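# Hang the power strip on two wall screws

## Task

Put the power strip's keyhole slots over the two screws so that the strip stays hanging level with nothing holding it, oriented so the narrow part of each keyhole slot is uppermost.

## Robot and tools

Robot and frame. Two arms, left_arm and right_arm, each with a parallel gripper. The scene frame has its origin at table-top height, halfway between the arms' nominal bases. +z points up, +x points out over the table, and left_arm sits on the +y side. Arm names do not match image sides. Calibrated bases: left_arm at (-0.023, +0.289, +0.020) m with quat_wxyz (+1.000, 0, 0, +0.029). right_arm at (+0.008, -0.239, +0.040) m with quat_wxyz (+1.000, 0, 0, +0.016). A camera stand is fixed behind the arms. On each gripper the fingers point along its +z axis and close along its y axis. end_effector_position is the point between the pads, about 1 cm back from the fingertips.

Reported hand positions and orientations are in the scene frame. Motion offsets are in each arm's own Hand target axes. Readings can be off by a few cm, more at long reach. At rest a gripper may sit a few cm from its command because of friction and weight. Each control step, the commanded orientation is clipped to within 40 degrees of the measured one. If a gripper rests short of its target, the next command, even all zeros, asks for it again. If it still falls short, send the remaining distance as an offset.

The 14-number row. Every motion row has 14 numbers, each in [-1, 1]. The first 7 are left_arm: dx, dy, dz, rx, ry, rz, opening. The next 7 are the same for right_arm. Give both arms' numbers even if only one moves. dx to rz are offsets from that arm's Hand target as it stood when the action or move began, along the Hand target's own axes. 1.0 equals 0.6 m of travel or 180 degrees of turn. rx, ry, rz form one rotation vector. All zeros for the six pose numbers re-commands the current Hand target. The opening is absolute, not an offset: +1 is fully open (0.094 m) and -1 is closed. A 0 for the opening is itself a command, so resend the present opening to leave a gripper unchanged.

execute_actions(actions, cameras). actions is a list of actions. Each action is a table of at most 15 rows, and each row is one 1/30 s step. A shorter table repeats its final row until 15 steps have passed. Within one action, every row is measured from the action's starting Hand target, not from the row before. Successive actions build on one another. cameras is a list of names, ["all"], or []. An empty actions list returns images from every camera plus the fuller state.

move(target, speed, blend, opening_speed, grip_force, blocking, cameras). target is a single 14-number row or a list of up to 15 rows. Every row is an offset from the Hand targets at the move's start. The gripper travels in a straight line, turning the shorter way, and the whole move lasts at most 10 s. speed: top path speed in m/s, 0.002 to 2.9, default 0.25; turning is capped at twice that in rad/s. Give one value, or one per target. blend: a corner rounding radius in metres for list targets; 0 stops at each one. opening_speed: the opening's rate per second on the -1..1 scale, at least 0.2. Use it to close gently. grip_force: newtons per finger pad, 10 to 50, either one value or one per arm. It persists once set, and lower values close slowly. blocking=false returns after about 0.5 s while the move continues. The result includes a move: line: done, off_target, moving, held or fault, plus limits such as paced or held. Done means at rest within 10 mm and 2 degrees of the target; it says nothing about contact.

wait(seconds 0 to 10, cameras) lets the scene run while the arms hold their commands. stop(cameras) brakes a running move. zoom_image(camera, region [x0, y0, x1, y1] in pixels, at most 504 wide and 504 high) enlarges part of a camera's latest image. finished_scene(scene) ends the current scene, given by its number, and cannot be undone. Call it only once the strip hangs unaided.

Cameras: cam_head_left, cam_head_right, cam_high, cam_low, cam_left_wrist, cam_right_wrist, each 672x504.

Result lines. Each arm reports end_effector_position (m), end_effector_quat_wxyz, Hand target (the base for its next offsets), Tool commands, and grip_measured (opening on the -1..1 scale). When empty, grip_measured reads a little wide; on a hard part it reads a few mm narrow. Joint positions end with the finger opening in metres. Joint velocities show "within noise" when the arm is still. Joint torques include gravity; entries 1 to 3 wrap at ±28 N m. MOTOR HOT appears at 75 °C. OVER-TEMPERATURE FAULT appears at 90 °C: that arm folds and stays idle. Joint ranges in rad: waist -2.618 to 3.054, shoulder 0 to 3.142, elbow 0 to 3.142 (straight at 2.901), wrist pitch and yaw ±1.571, wrist roll ±2.094.

Cautions. Never drop the strip or let it fall off the table. Do not release it while it is still moving. Do not strike the screws, wall or table hard. Faster moves and targets set further past a contact press harder. After touching something, command the target back to end the push. Keep the two grippers and wrist cameras apart, and never close one gripper on the other. The clearance check does not guard these. Wrist-camera cables count as part of the arm, so keep them off objects. Route paths around an arm's own base rather than close to it. Avoid holding loads long with outstretched arms or pushing at unreachable poses, since this heats the motors. Loose objects can be bumped now and then, so check the strip before finishing. Time passes while you think.

Each tool is called as a command line: name --argument value for each argument, lists and objects as JSON in quotes; but a table of rows of numbers goes row by row, as --pt "numbers of a row", without its own name.

## Session

execute_actions --actions '[]'

Scene clock: 0.00 s.
left_arm: end_effector_position=(+0.3766, +0.3122, +0.1311) grip_measured=+1.000 end_effector_quat_wxyz=(+0.612, -0.032, +0.789, +0.040) | right_arm: end_effector_position=(+0.4128, -0.2639, +0.1612) grip_measured=+1.000 end_effector_quat_wxyz=(+0.601, +0.102, +0.790, -0.070)
Joint positions: left_arm=[-0.045 1.558 0.342 0.966 -0.09 0.002 0.094] | right_arm=[0.036 1.518 0.41 0.823 0.299 0.099 0.094]
Joint velocities: within noise
Joint torques (N m): no reading
Heat: left arm: 38 °C; right arm: 33 °C.
Hand target: left_arm +0.3779, +0.3122, +0.1344; +0.615, -0.032, +0.787, +0.041 | right_arm +0.4153, -0.2640, +0.1687; +0.609, +0.104, +0.784, -0.069
Tool commands: left_gripper/opening=+1.0 right_gripper/opening=+1.0

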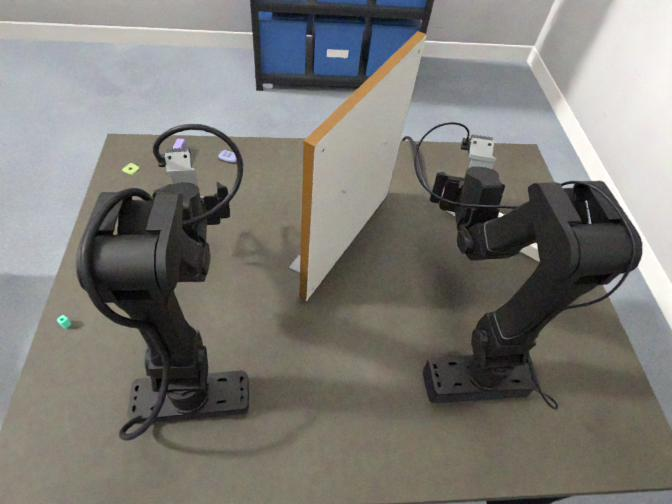

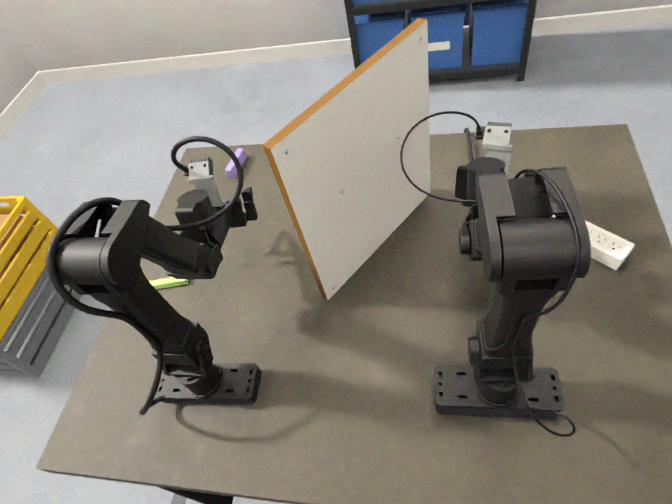

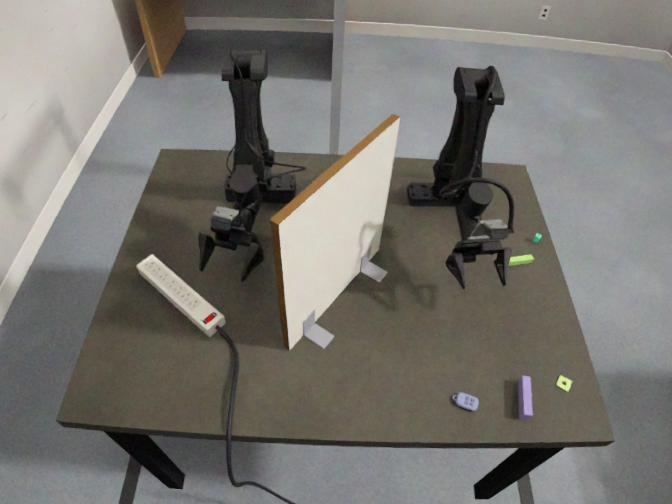

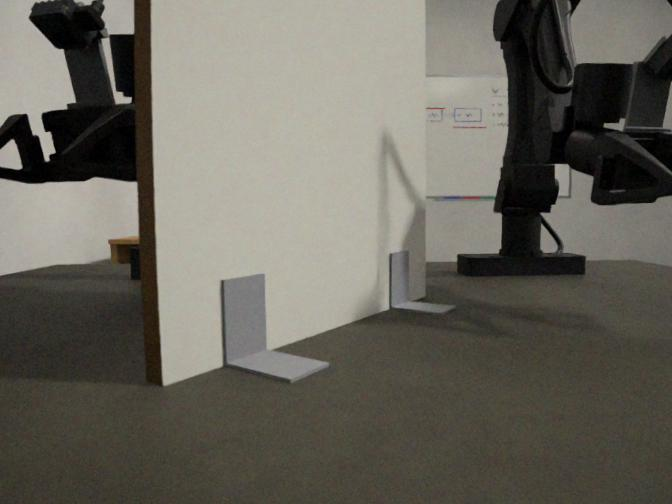

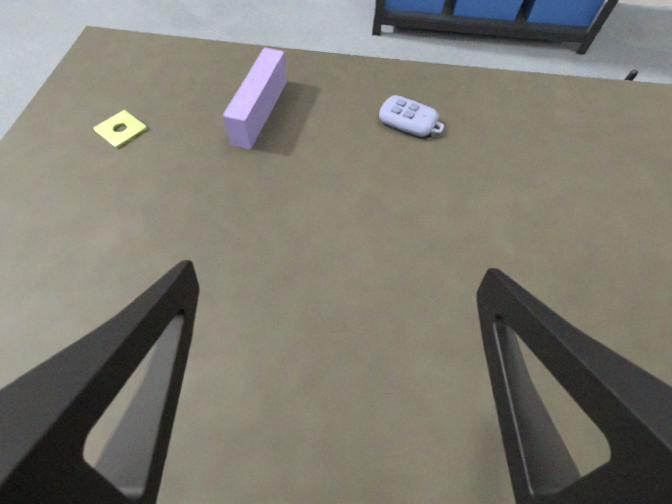

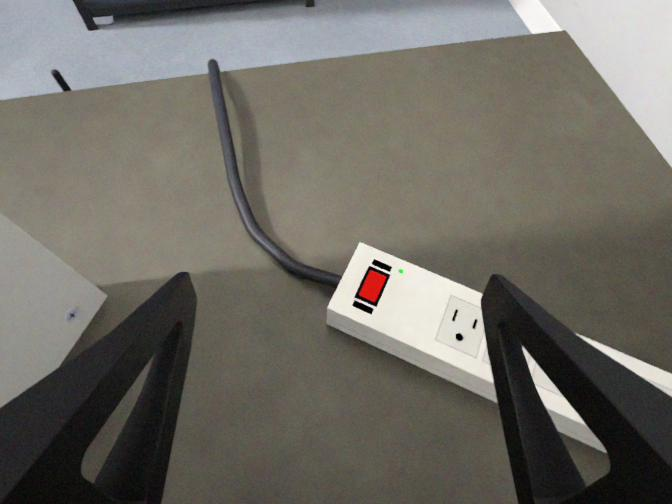

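zoom_image --camera "cam_head_right" --region '[250, 10, 450, 310]'

zoom_image --camera "cam_head_left" --region '[280, 20, 440, 310]'

zoom_image --camera "cam_high" --region '[60, 100, 460, 504]'

zoom_image --camera "cam_right_wrist" --region '[0, 150, 672, 504]'

Scaled by 1.680.

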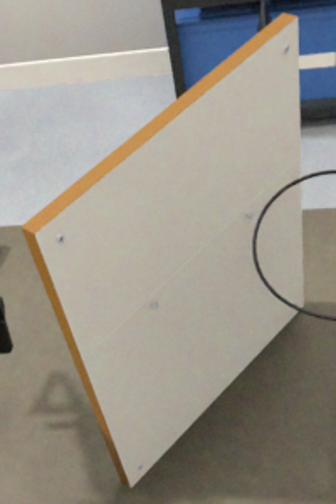

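Scaled by 1.738.

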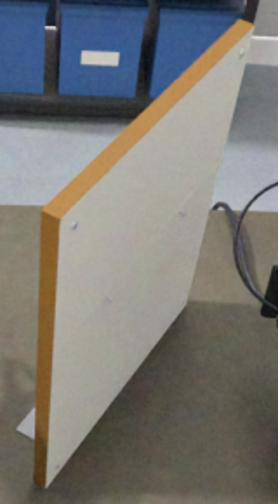

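Scaled by 1.248.

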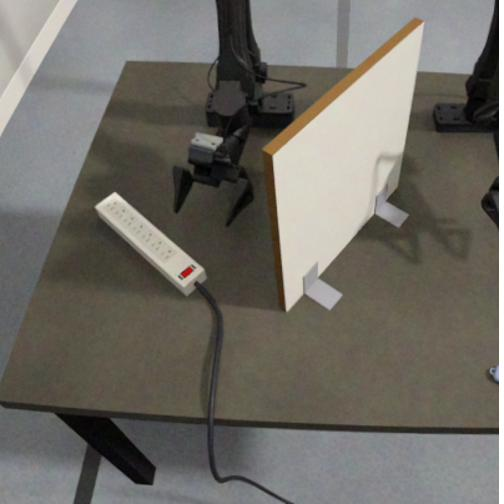

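Region (0, 150, 672, 504) is 672x354 pixels. A region can be at most 504 by 504 pixels.

move --target '[0,0,0,0,0,0,1, -0.052,0.121,-0.330,-0.344,-0.0695,-0.049,1]' --cameras '["all"]'

Scene clock: 82.67 s.
left_arm: end_effector_position=(+0.3766, +0.3122, +0.1311) grip_measured=+1.000 end_effector_quat_wxyz=(+0.612, -0.032, +0.789, +0.040) | right_arm: end_effector_position=(+0.2573, -0.1498, +0.2518) grip_measured=+1.000 end_effector_quat_wxyz=(+0.647, -0.290, +0.644, +0.286)
Joint positions: left_arm=[-0.045 1.558 0.342 0.966 -0.09 0.002 0.094] | right_arm=[-0.376 0.77 0.161 0.614 -1.183 -0.002 0.094]
Joint torques (N m): left_arm=[-0.05 -6.91 6.52 2.22 -0.04 -0.01] | right_arm=[-0.61 -0.96 5.85 1.39 -0.15 0.02]
Heat: left arm: 38 °C; right arm: 38 °C.
Hand target: left_arm +0.3779, +0.3122, +0.1344; +0.615, -0.032, +0.787, +0.041 | right_arm +0.2545, -0.1499, +0.2497; +0.646, -0.288, +0.645, +0.288
Off the commanded pose: left_arm 0.004 m, 0 deg | right_arm 0.004 m, 0 deg.
move: done

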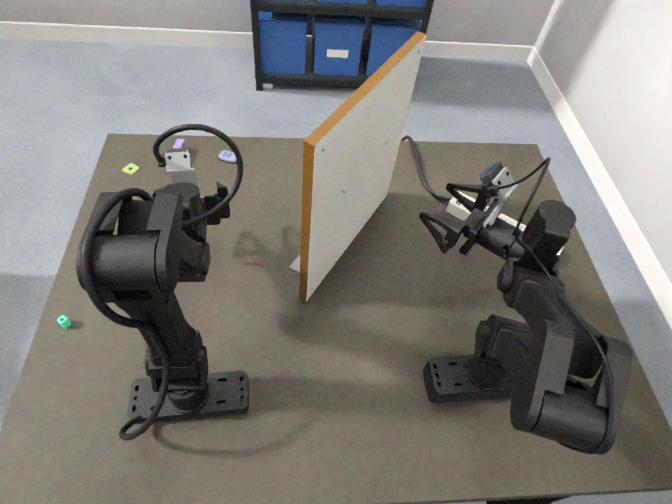

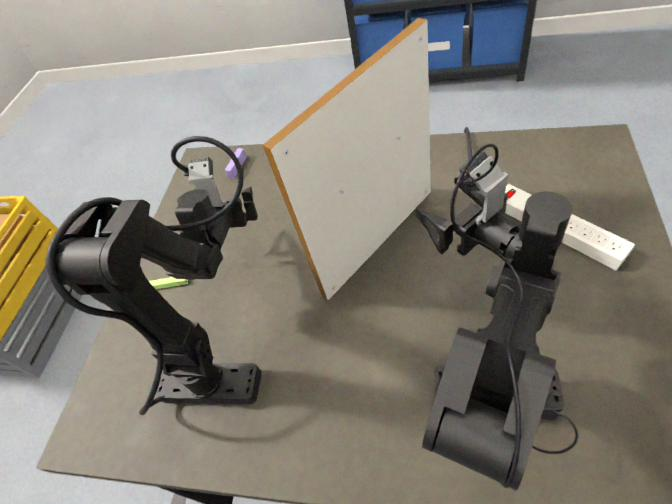

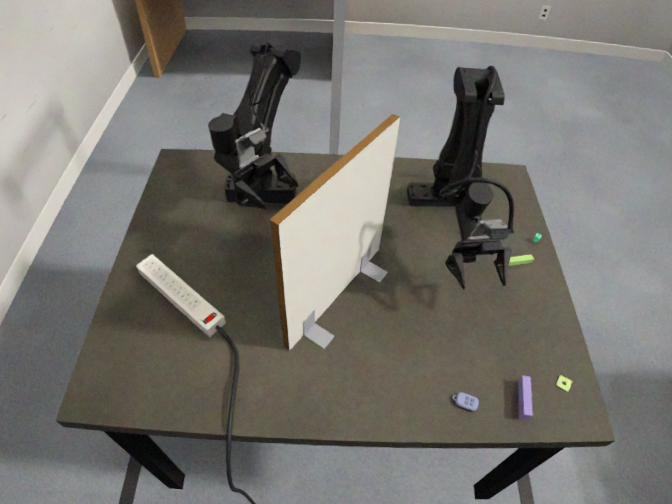

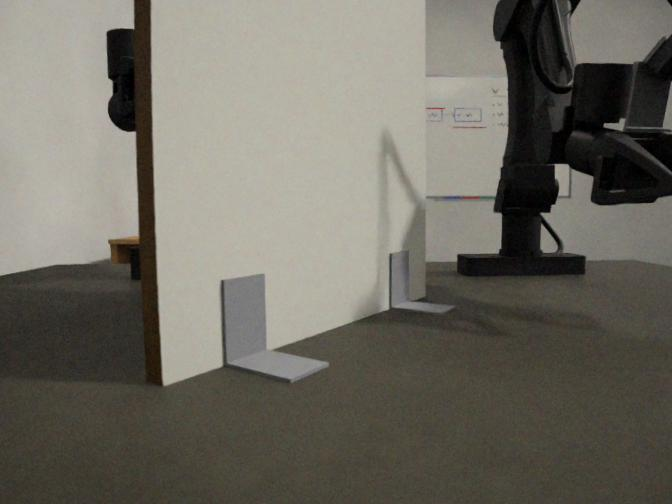

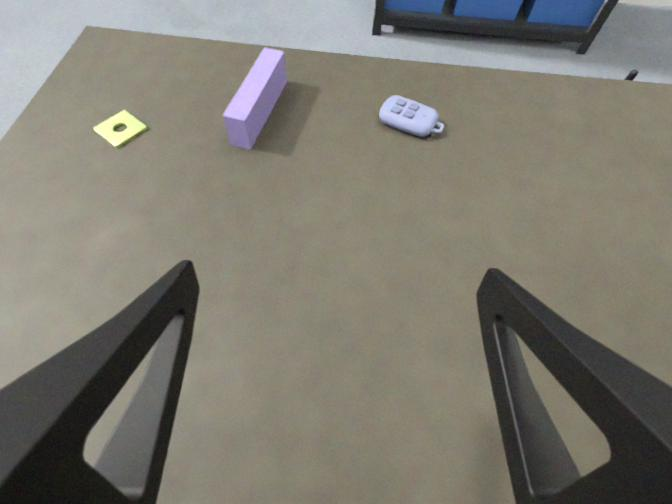

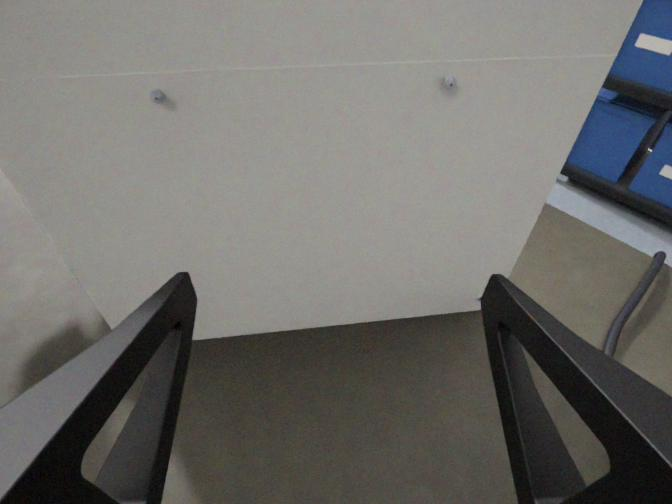

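zoom_image --camera "cam_right_wrist" --region '[100, 30, 500, 150]'

zoom_image --camera "cam_high" --region '[110, 230, 310, 380]'

zoom_image --camera "cam_head_right" --region '[440, 120, 660, 285]'

Scaled by 1.260.

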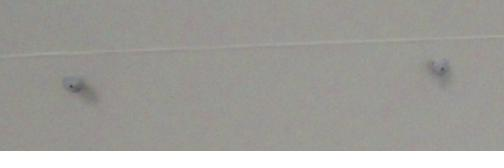

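Scaled by 2.520.

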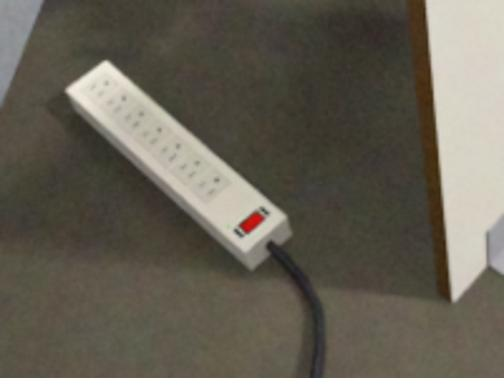

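Scaled by 2.291.

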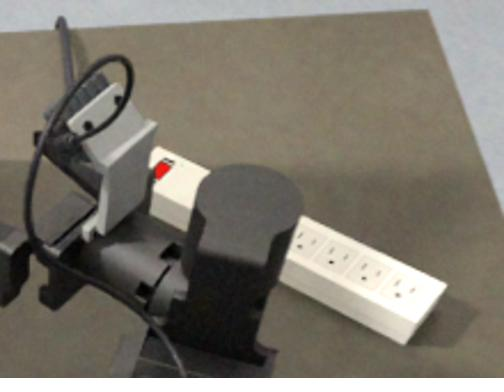

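move --target '[0,0,0,0,0,0,1, 0,0,0.1,0,0,0,1]' --cameras '["cam_right_wrist"]'

zoom_image --camera "cam_right_wrist" --region '[80, 60, 280, 210]'

zoom_image --camera "cam_right_wrist" --region '[380, 60, 580, 210]'

Scene clock: 100.97 s.
left_arm: end_effector_position=(+0.3766, +0.3122, +0.1311) grip_measured=+1.000 end_effector_quat_wxyz=(+0.612, -0.032, +0.789, +0.040) | right_arm: end_effector_position=(+0.2882, -0.1067, +0.2348) grip_measured=+1.000 end_effector_quat_wxyz=(+0.634, -0.283, +0.658, +0.293)
Joint positions: left_arm=[-0.045 1.558 0.342 0.966 -0.09 0.002 0.094] | right_arm=[-0.051 1.008 0.181 0.788 -0.858 -0.003 0.094]
Joint torques (N m): left_arm=[-0.05 -6.91 6.54 2.22 -0.03 -0.01] | right_arm=[0.55 -0.65 9.18 1.72 0.03 0.04]
Heat: left arm: 38 °C; right arm: 37 °C.
Hand target: left_arm +0.3779, +0.3122, +0.1344; +0.615, -0.032, +0.787, +0.041 | right_arm +0.2945, -0.1052, +0.2497; +0.646, -0.288, +0.645, +0.288
Off the commanded pose: left_arm 0.004 m, 0 deg | right_arm 0.016 m, 2 deg.
move: off_target (right_arm)
Images, in order (width x height): cam_right_wrist 672x504.

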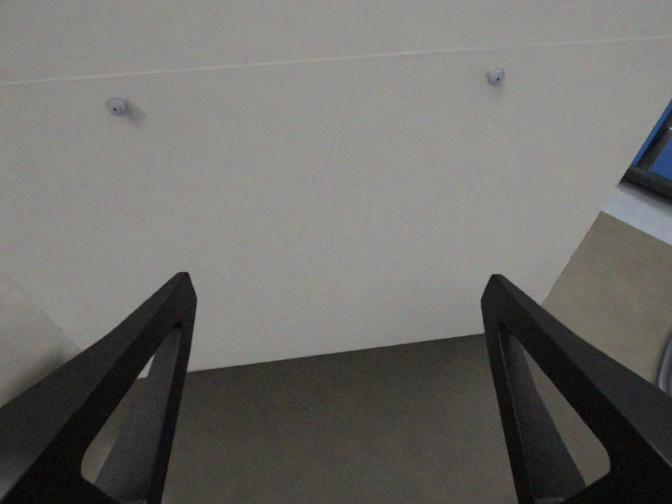

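Scaled by 2.520.

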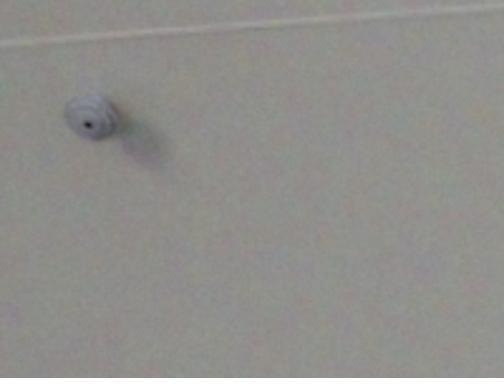

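Scaled by 2.520.

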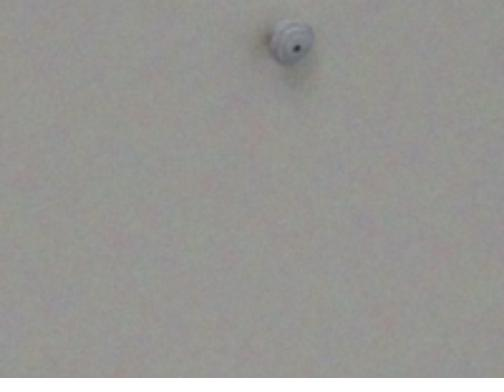

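move --target '[0,0,0,0,0,0,1, -0.017,-0.121,0.0958,-0.028,0.028,0.499,-1]' --cameras '["cam_head_left","cam_head_right","cam_right_wrist"]' --speed 0.35

Scene clock: 171.83 s.
left_arm: end_effector_position=(+0.3766, +0.3122, +0.1311) grip_measured=+1.000 end_effector_quat_wxyz=(+0.612, -0.032, +0.789, +0.040) | right_arm: end_effector_position=(+0.3805, -0.1089, +0.2521) grip_measured=-0.992 end_effector_quat_wxyz=(+0.205, +0.226, +0.676, +0.671)
Joint positions: left_arm=[-0.045 1.558 0.342 0.966 -0.09 0.002 0.094] | right_arm=[-0.098 1.522 0.569 0.923 -1.018 1.572 0]
Joint torques (N m): left_arm=[-0.03 -6.91 6.54 2.22 -0.04 -0.01] | right_arm=[-0.51 -3.7 8.13 1.66 -0.13 0]
Heat: left arm: 38 °C; right arm: 43 °C.
Hand target: left_arm +0.3779, +0.3122, +0.1344; +0.615, -0.032, +0.787, +0.041 | right_arm +0.3869, -0.1109, +0.2603; +0.216, +0.214, +0.673, +0.674
Off the commanded pose: left_arm 0.004 m, 0 deg | right_arm 0.010 m, 2 deg.
move: done
Images, in order (width x height): cam_head_left 672x504, cam_head_right 672x504, cam_right_wrist 672x504.

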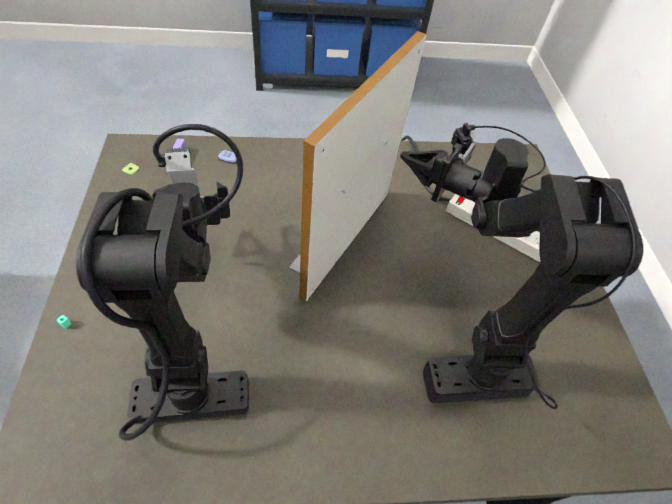

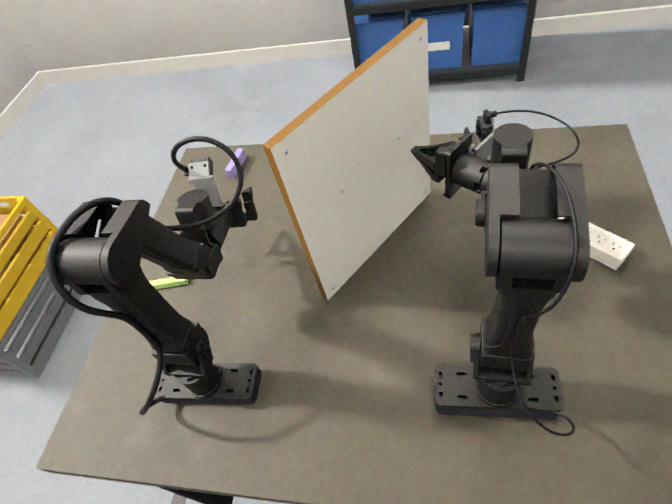

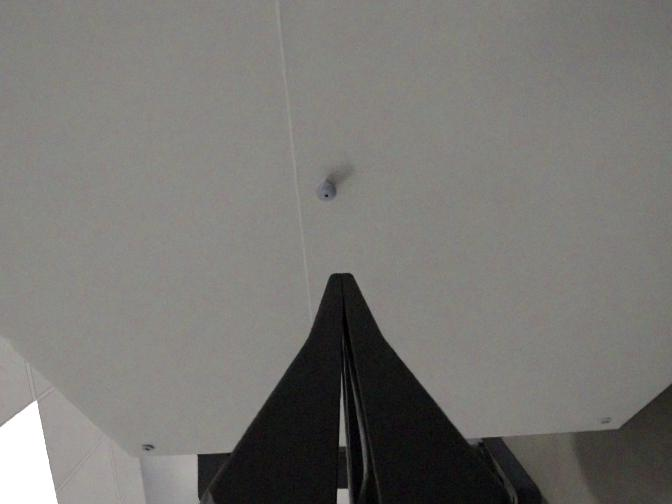

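move --target '[0,0,0,0,0,0,1, 0,0.005,0.045,0,0,0,-1]' --cameras '["cam_head_left","cam_head_right","cam_right_wrist"]' --speed 0.1

zoom_image --camera "cam_head_left" --region '[350, 110, 450, 185]'

zoom_image --camera "cam_head_right" --region '[370, 110, 470, 185]'

Scene clock: 185.60 s.
left_arm: end_effector_position=(+0.3766, +0.3122, +0.1311) grip_measured=+1.000 end_effector_quat_wxyz=(+0.612, -0.032, +0.789, +0.040) | right_arm: end_effector_position=(+0.3947, -0.0904, +0.2556) grip_measured=-0.992 end_effector_quat_wxyz=(+0.207, +0.223, +0.675, +0.672)
Joint positions: left_arm=[-0.045 1.558 0.342 0.966 -0.09 0.002 0.094] | right_arm=[-0.03 1.569 0.625 0.924 -0.952 1.575 0]
Joint torques (N m): left_arm=[-0.03 -6.91 6.53 2.22 -0.03 -0.01] | right_arm=[0.42 -4.08 8.69 1.58 0.02 -0.03]
Heat: left arm: 38 °C; right arm: 43 °C.
Hand target: left_arm +0.3779, +0.3122, +0.1344; +0.615, -0.032, +0.787, +0.041 | right_arm +0.4026, -0.0888, +0.2632; +0.216, +0.214, +0.673, +0.674
Off the commanded pose: left_arm 0.004 m, 0 deg | right_arm 0.011 m, 2 deg.
move: off_target (right_arm)
Images, in order (width x height): cam_head_left 672x504, cam_head_right 672x504, cam_right_wrist 672x504.

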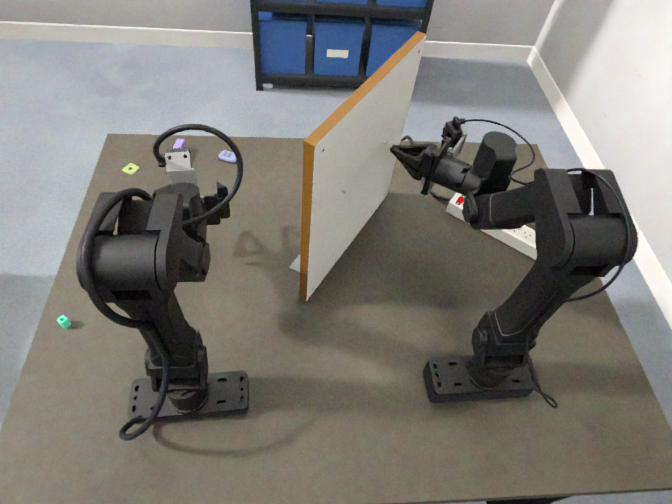

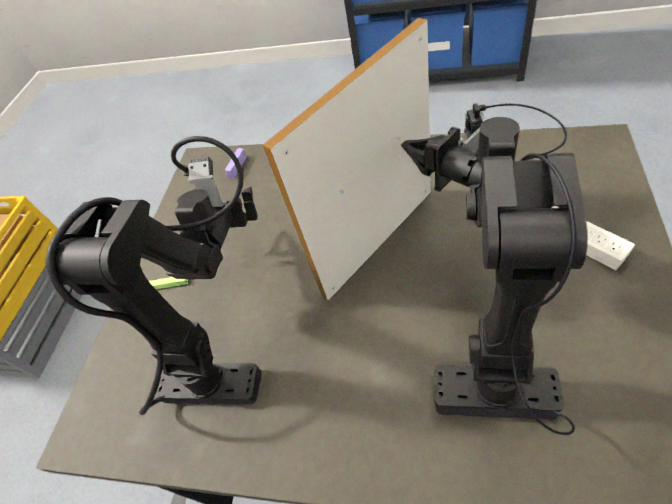

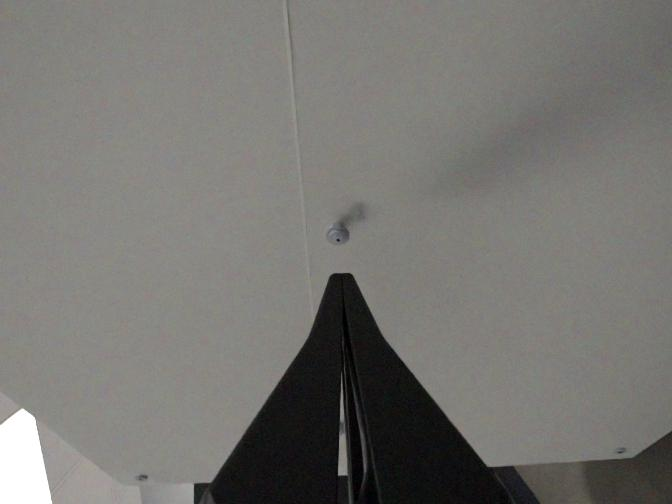

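Scaled by 5.040.

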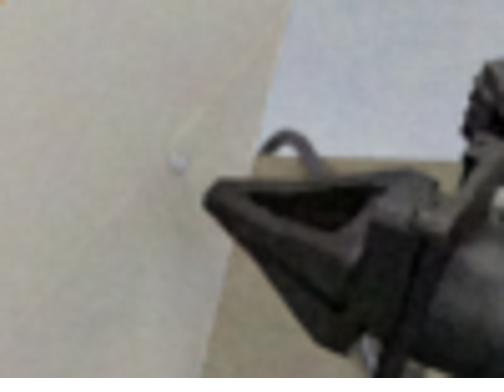

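Scaled by 5.040.

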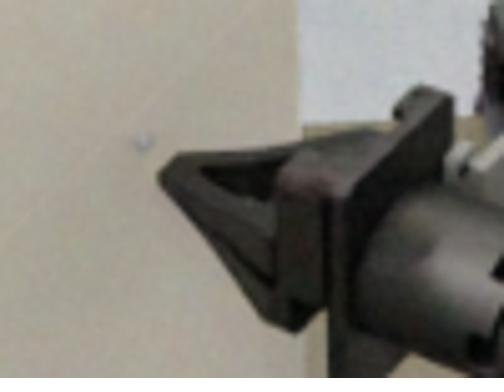

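move --target '[0,0,0,0,0,0,1, -0.011,0.004,0.005,0,0,0,-1]' --cameras '["cam_head_left","cam_head_right","cam_right_wrist"]' --speed 0.1

zoom_image --camera "cam_head_left" --region '[350, 110, 450, 185]'

zoom_image --camera "cam_head_right" --region '[370, 110, 470, 185]'

zoom_image --camera "cam_right_wrist" --region '[280, 190, 400, 310]'

Scene clock: 195.20 s.
left_arm: end_effector_position=(+0.3766, +0.3122, +0.1311) grip_measured=+1.000 end_effector_quat_wxyz=(+0.612, -0.032, +0.789, +0.040) | right_arm: end_effector_position=(+0.4019, -0.0905, +0.2588) grip_measured=-0.992 end_effector_quat_wxyz=(+0.208, +0.221, +0.675, +0.672)
Joint positions: left_arm=[-0.045 1.558 0.342 0.966 -0.09 0.002 0.094] | right_arm=[-0.03 1.588 0.657 0.916 -0.952 1.575 0]
Joint torques (N m): left_arm=[-0.03 -6.91 6.53 2.22 -0.04 -0.01] | right_arm=[0.02 -4.21 8.69 1.56 -0.02 -0.02]
Heat: left arm: 38 °C; right arm: 43 °C.
Hand target: left_arm +0.3779, +0.3122, +0.1344; +0.615, -0.032, +0.787, +0.041 | right_arm +0.4097, -0.0902, +0.2656; +0.216, +0.214, +0.673, +0.674
Off the commanded pose: left_arm 0.004 m, 0 deg | right_arm 0.010 m, 1 deg.
move: done
Images, in order (width x height): cam_head_left 672x504, cam_head_right 672x504, cam_right_wrist 672x504.

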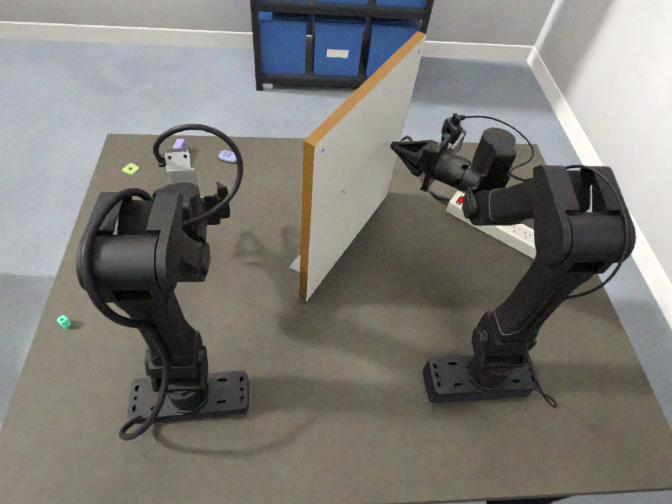

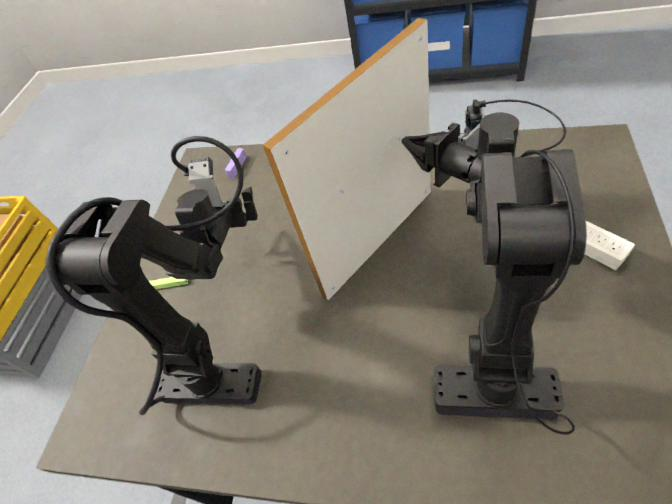

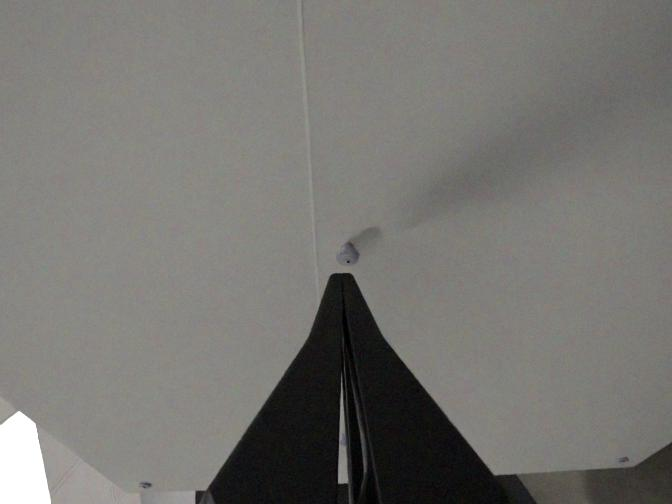

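Scaled by 5.040.

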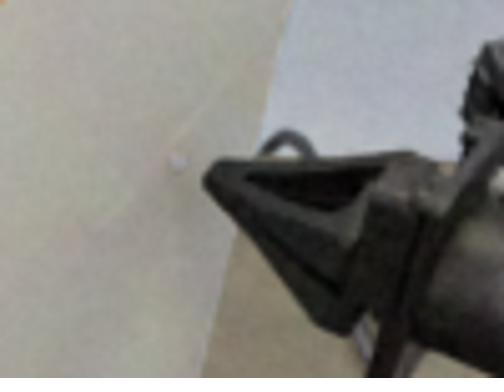

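Scaled by 5.040.

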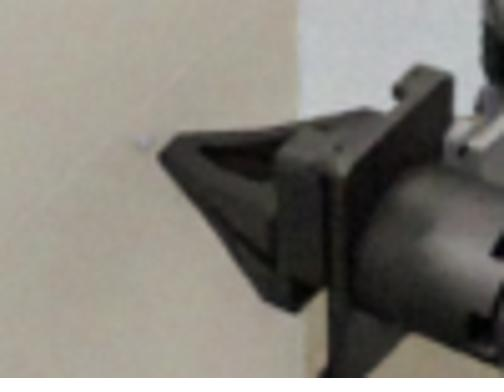

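Scaled by 4.200.

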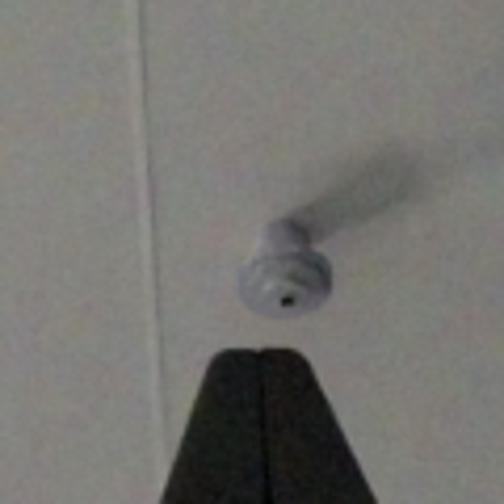

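move --pt "0 0 0 0 0 0 1 0.03 0 -0.04 0 0 0 -1" --pt "0 0 0 0 0 0 1 0.275 0 -0.02 0 0 0 -1" --cameras '["cam_head_left","cam_head_right","cam_right_wrist"]' --speed 0.2 --blend '[0.02,0]'

zoom_image --camera "cam_head_left" --region '[310, 155, 410, 230]'

zoom_image --camera "cam_head_right" --region '[310, 155, 410, 230]'

zoom_image --camera "cam_right_wrist" --region '[280, 190, 400, 310]'

Scene clock: 210.90 s.
left_arm: end_effector_position=(+0.3766, +0.3122, +0.1311) grip_measured=+1.000 end_effector_quat_wxyz=(+0.612, -0.032, +0.789, +0.040) | right_arm: end_effector_position=(+0.2718, -0.0038, +0.2641) grip_measured=-0.992 end_effector_quat_wxyz=(+0.211, +0.219, +0.674, +0.673)
Joint positions: left_arm=[-0.045 1.558 0.342 0.966 -0.09 0.002 0.094] | right_arm=[0.468 1.063 0.311 0.747 -0.453 1.578 0]
Joint torques (N m): left_arm=[-0.03 -6.9 6.53 2.23 -0.04 -0.01] | right_arm=[0.54 -3.45 5.96 1.73 0.07 -0.1]
Heat: left arm: 38 °C; right arm: 44 °C.
Hand target: left_arm +0.3779, +0.3122, +0.1344; +0.615, -0.032, +0.787, +0.041 | right_arm +0.2683, -0.0043, +0.2652; +0.216, +0.214, +0.673, +0.674
Off the commanded pose: left_arm 0.004 m, 0 deg | right_arm 0.004 m, 1 deg.
move: done; blend cut to 0.0148 m at target 1
Images, in order (width x height): cam_head_left 672x504, cam_head_right 672x504, cam_right_wrist 672x504.

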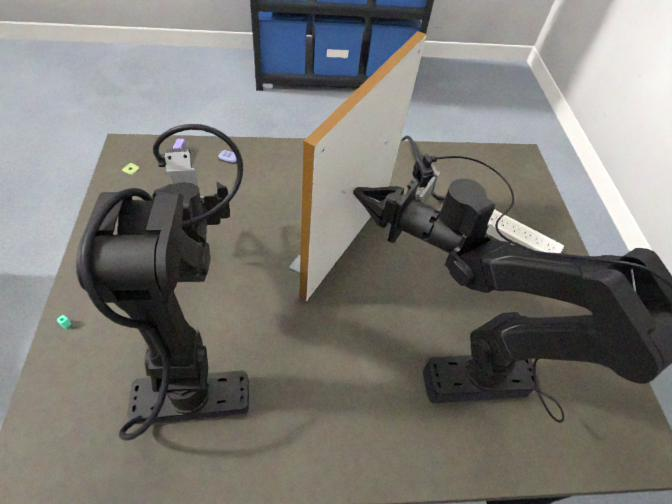

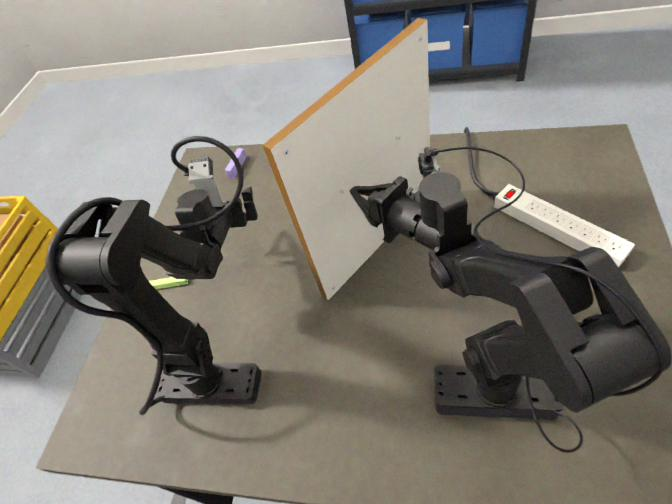

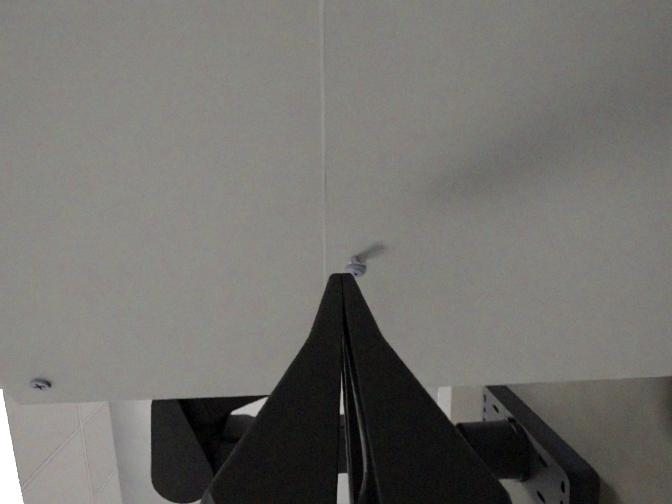

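Scaled by 5.040.

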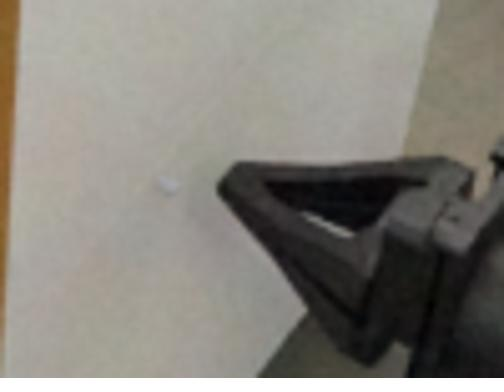

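Scaled by 5.040.

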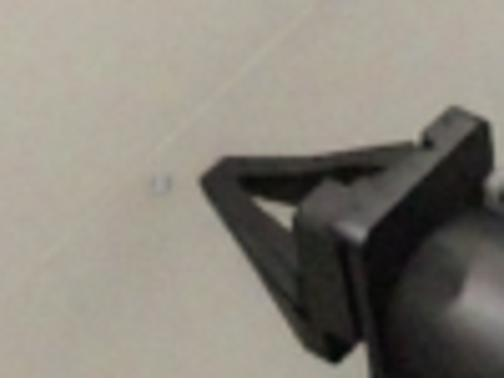

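Scaled by 4.200.

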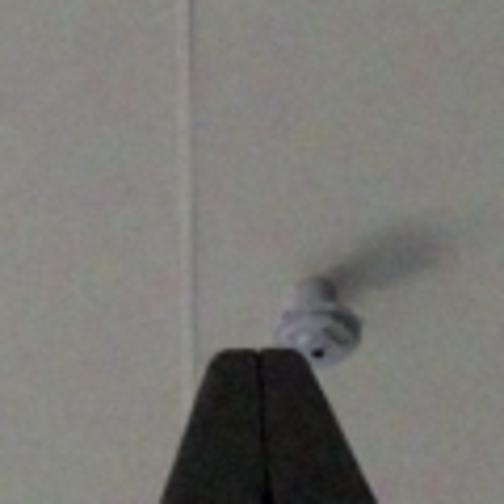

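move --target '[0,0,0,0,0,0,1, 0.015,-0.007,0.015,0,0,0,-1]' --cameras '["cam_head_left","cam_head_right","cam_right_wrist"]' --speed 0.1

zoom_image --camera "cam_head_left" --region '[310, 155, 410, 230]'

zoom_image --camera "cam_head_right" --region '[310, 155, 410, 230]'

zoom_image --camera "cam_right_wrist" --region '[280, 190, 400, 310]'

Scene clock: 228.37 s.
left_arm: end_effector_position=(+0.3766, +0.3122, +0.1311) grip_measured=+1.000 end_effector_quat_wxyz=(+0.612, -0.032, +0.789, +0.040) | right_arm: end_effector_position=(+0.2671, +0.0076, +0.2647) grip_measured=-0.992 end_effector_quat_wxyz=(+0.213, +0.216, +0.672, +0.676)
Joint positions: left_arm=[-0.045 1.558 0.342 0.966 -0.09 0.002 0.094] | right_arm=[0.534 1.081 0.311 0.774 -0.388 1.578 0]
Joint torques (N m): left_arm=[-0.05 -6.91 6.53 2.22 -0.04 -0.01] | right_arm=[0.51 -1.43 5.91 1.9 0.02 -0.08]
Heat: left arm: 38 °C; right arm: 41 °C.
Hand target: left_arm +0.3779, +0.3122, +0.1344; +0.615, -0.032, +0.787, +0.041 | right_arm +0.2662, +0.0083, +0.2611; +0.216, +0.214, +0.673, +0.674
Off the commanded pose: left_arm 0.004 m, 0 deg | right_arm 0.004 m, 1 deg.
move: done
Images, in order (width x height): cam_head_left 672x504, cam_head_right 672x504, cam_right_wrist 672x504.

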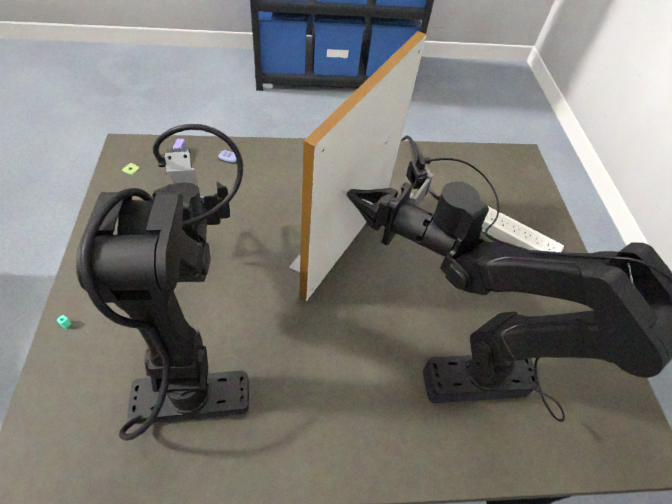

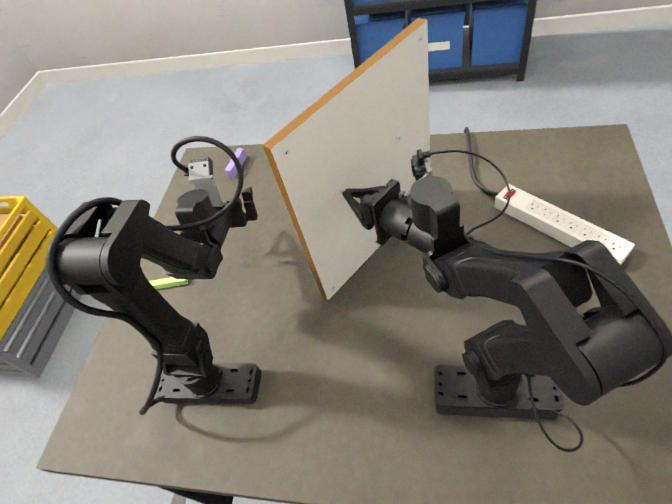

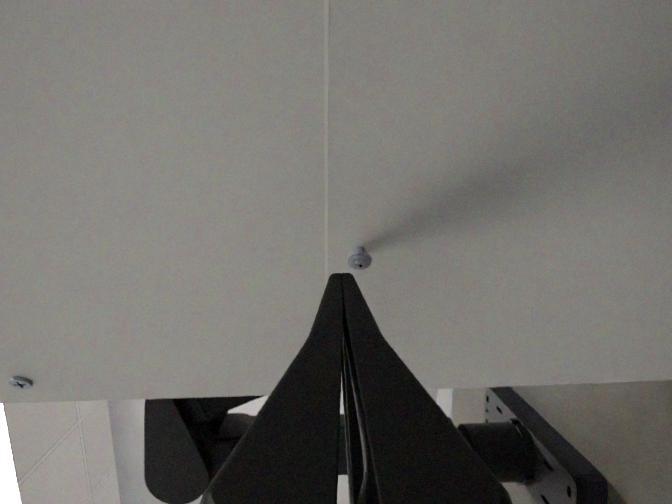

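Scaled by 5.040.

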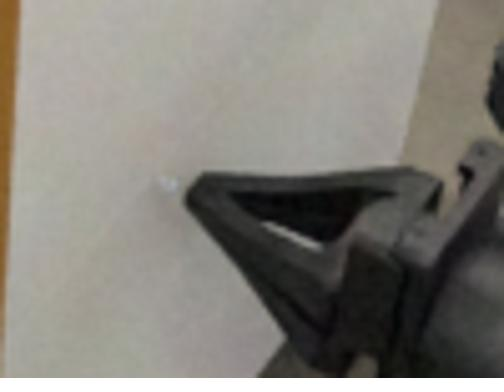

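Scaled by 5.040.

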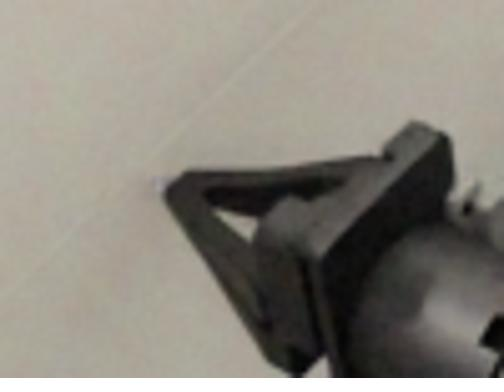

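Scaled by 4.200.

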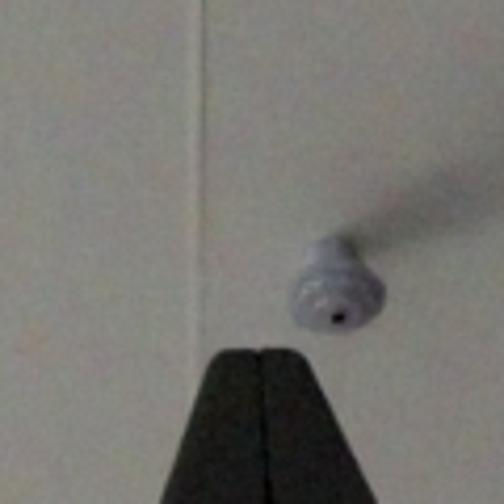

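move --pt "0 0 0 0 0 0 1 0 0 -0.2 0 0 0 -1" --pt "0 0 0 0 0 0 1 -0.555 -0.08 -0.475 0.393 0.3727 -0.3727 1" --cameras '["cam_head_left","cam_head_right","cam_high","cam_right_wrist"]' --speed 0.35 --blend '[0.03,0]'

Scene clock: 246.87 s.
left_arm: end_effector_position=(+0.3766, +0.3122, +0.1311) grip_measured=+1.000 end_effector_quat_wxyz=(+0.612, -0.032, +0.789, +0.040) | right_arm: end_effector_position=(+0.3672, -0.4179, +0.2105) grip_measured=+0.998 end_effector_quat_wxyz=(+0.018, -0.434, +0.900, -0.025)
Joint positions: left_arm=[-0.045 1.558 0.342 0.966 -0.09 0.002 0.094] | right_arm=[-0.496 2.057 2.094 -1.546 0.001 -1.363 0.094]
Joint torques (N m): left_arm=[-0.03 -6.9 6.54 2.22 -0.04 -0.01] | right_arm=[0.58 -7.9 8.51 0.19 -0.03 0.06]
Heat: left arm: 38 °C; right arm: 41 °C.
Hand target: left_arm +0.3779, +0.3122, +0.1344; +0.615, -0.032, +0.787, +0.041 | right_arm +0.3724, -0.4171, +0.2134; +0.001, -0.435, +0.900, -0.001
Off the commanded pose: left_arm 0.004 m, 0 deg | right_arm 0.006 m, 3 deg.
joint sent to its limit (right arm) — joint 4 (wrist pitch), lower limit. The joint targets are off in orientation, not in position.
move: off_target (right_arm); target 2's new opening was sent with right_arm's hand 0.006 m and 3 deg from that target; limits=paced
Images, in order (width x height): cam_head_left 672x504, cam_head_right 672x504, cam_high 672x504, cam_right_wrist 672x504.

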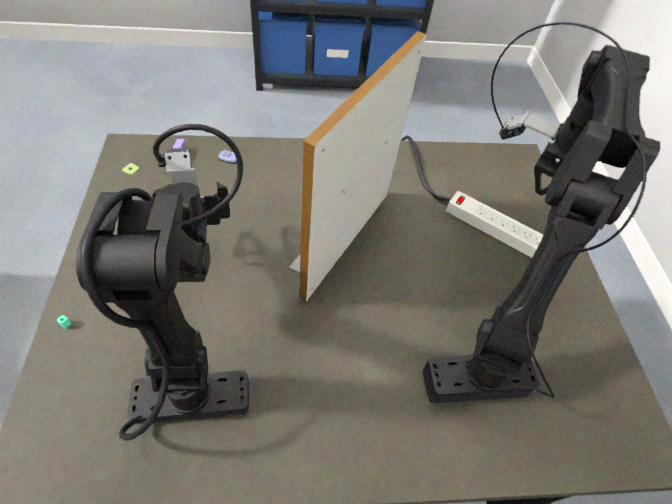

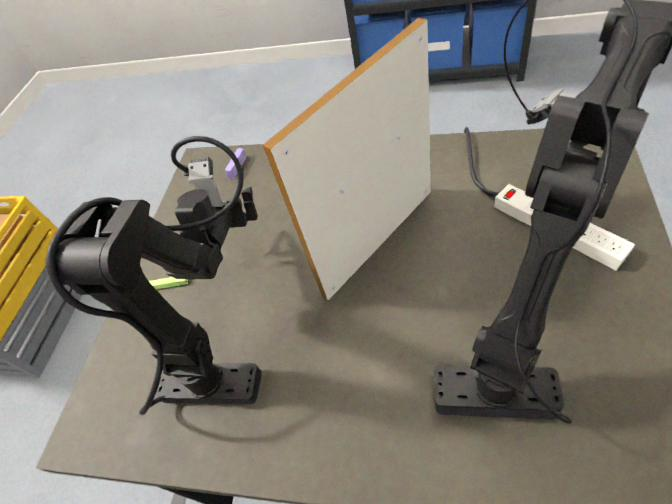

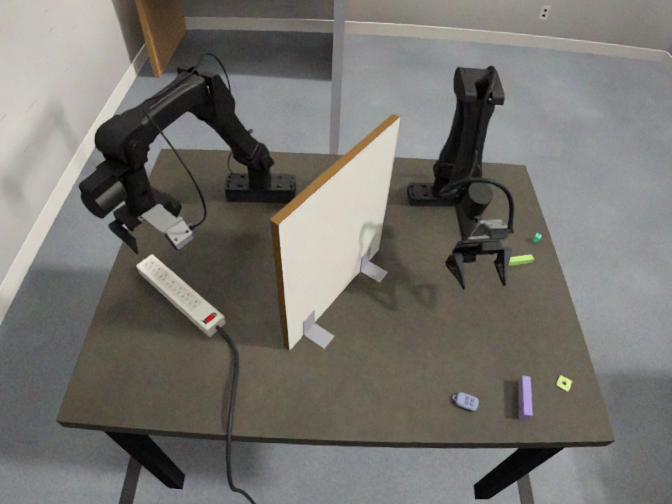

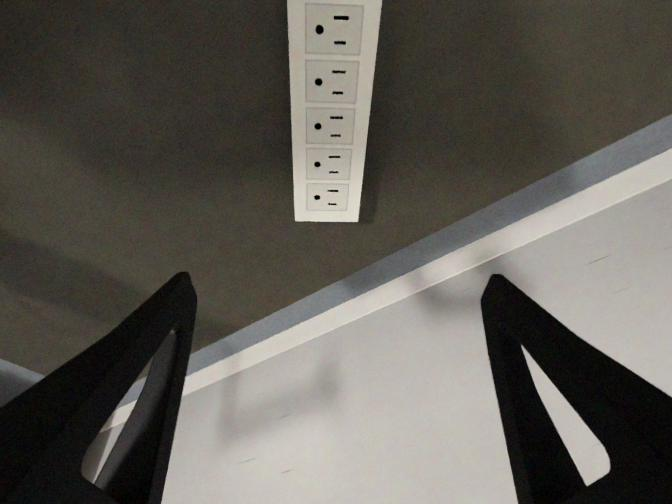

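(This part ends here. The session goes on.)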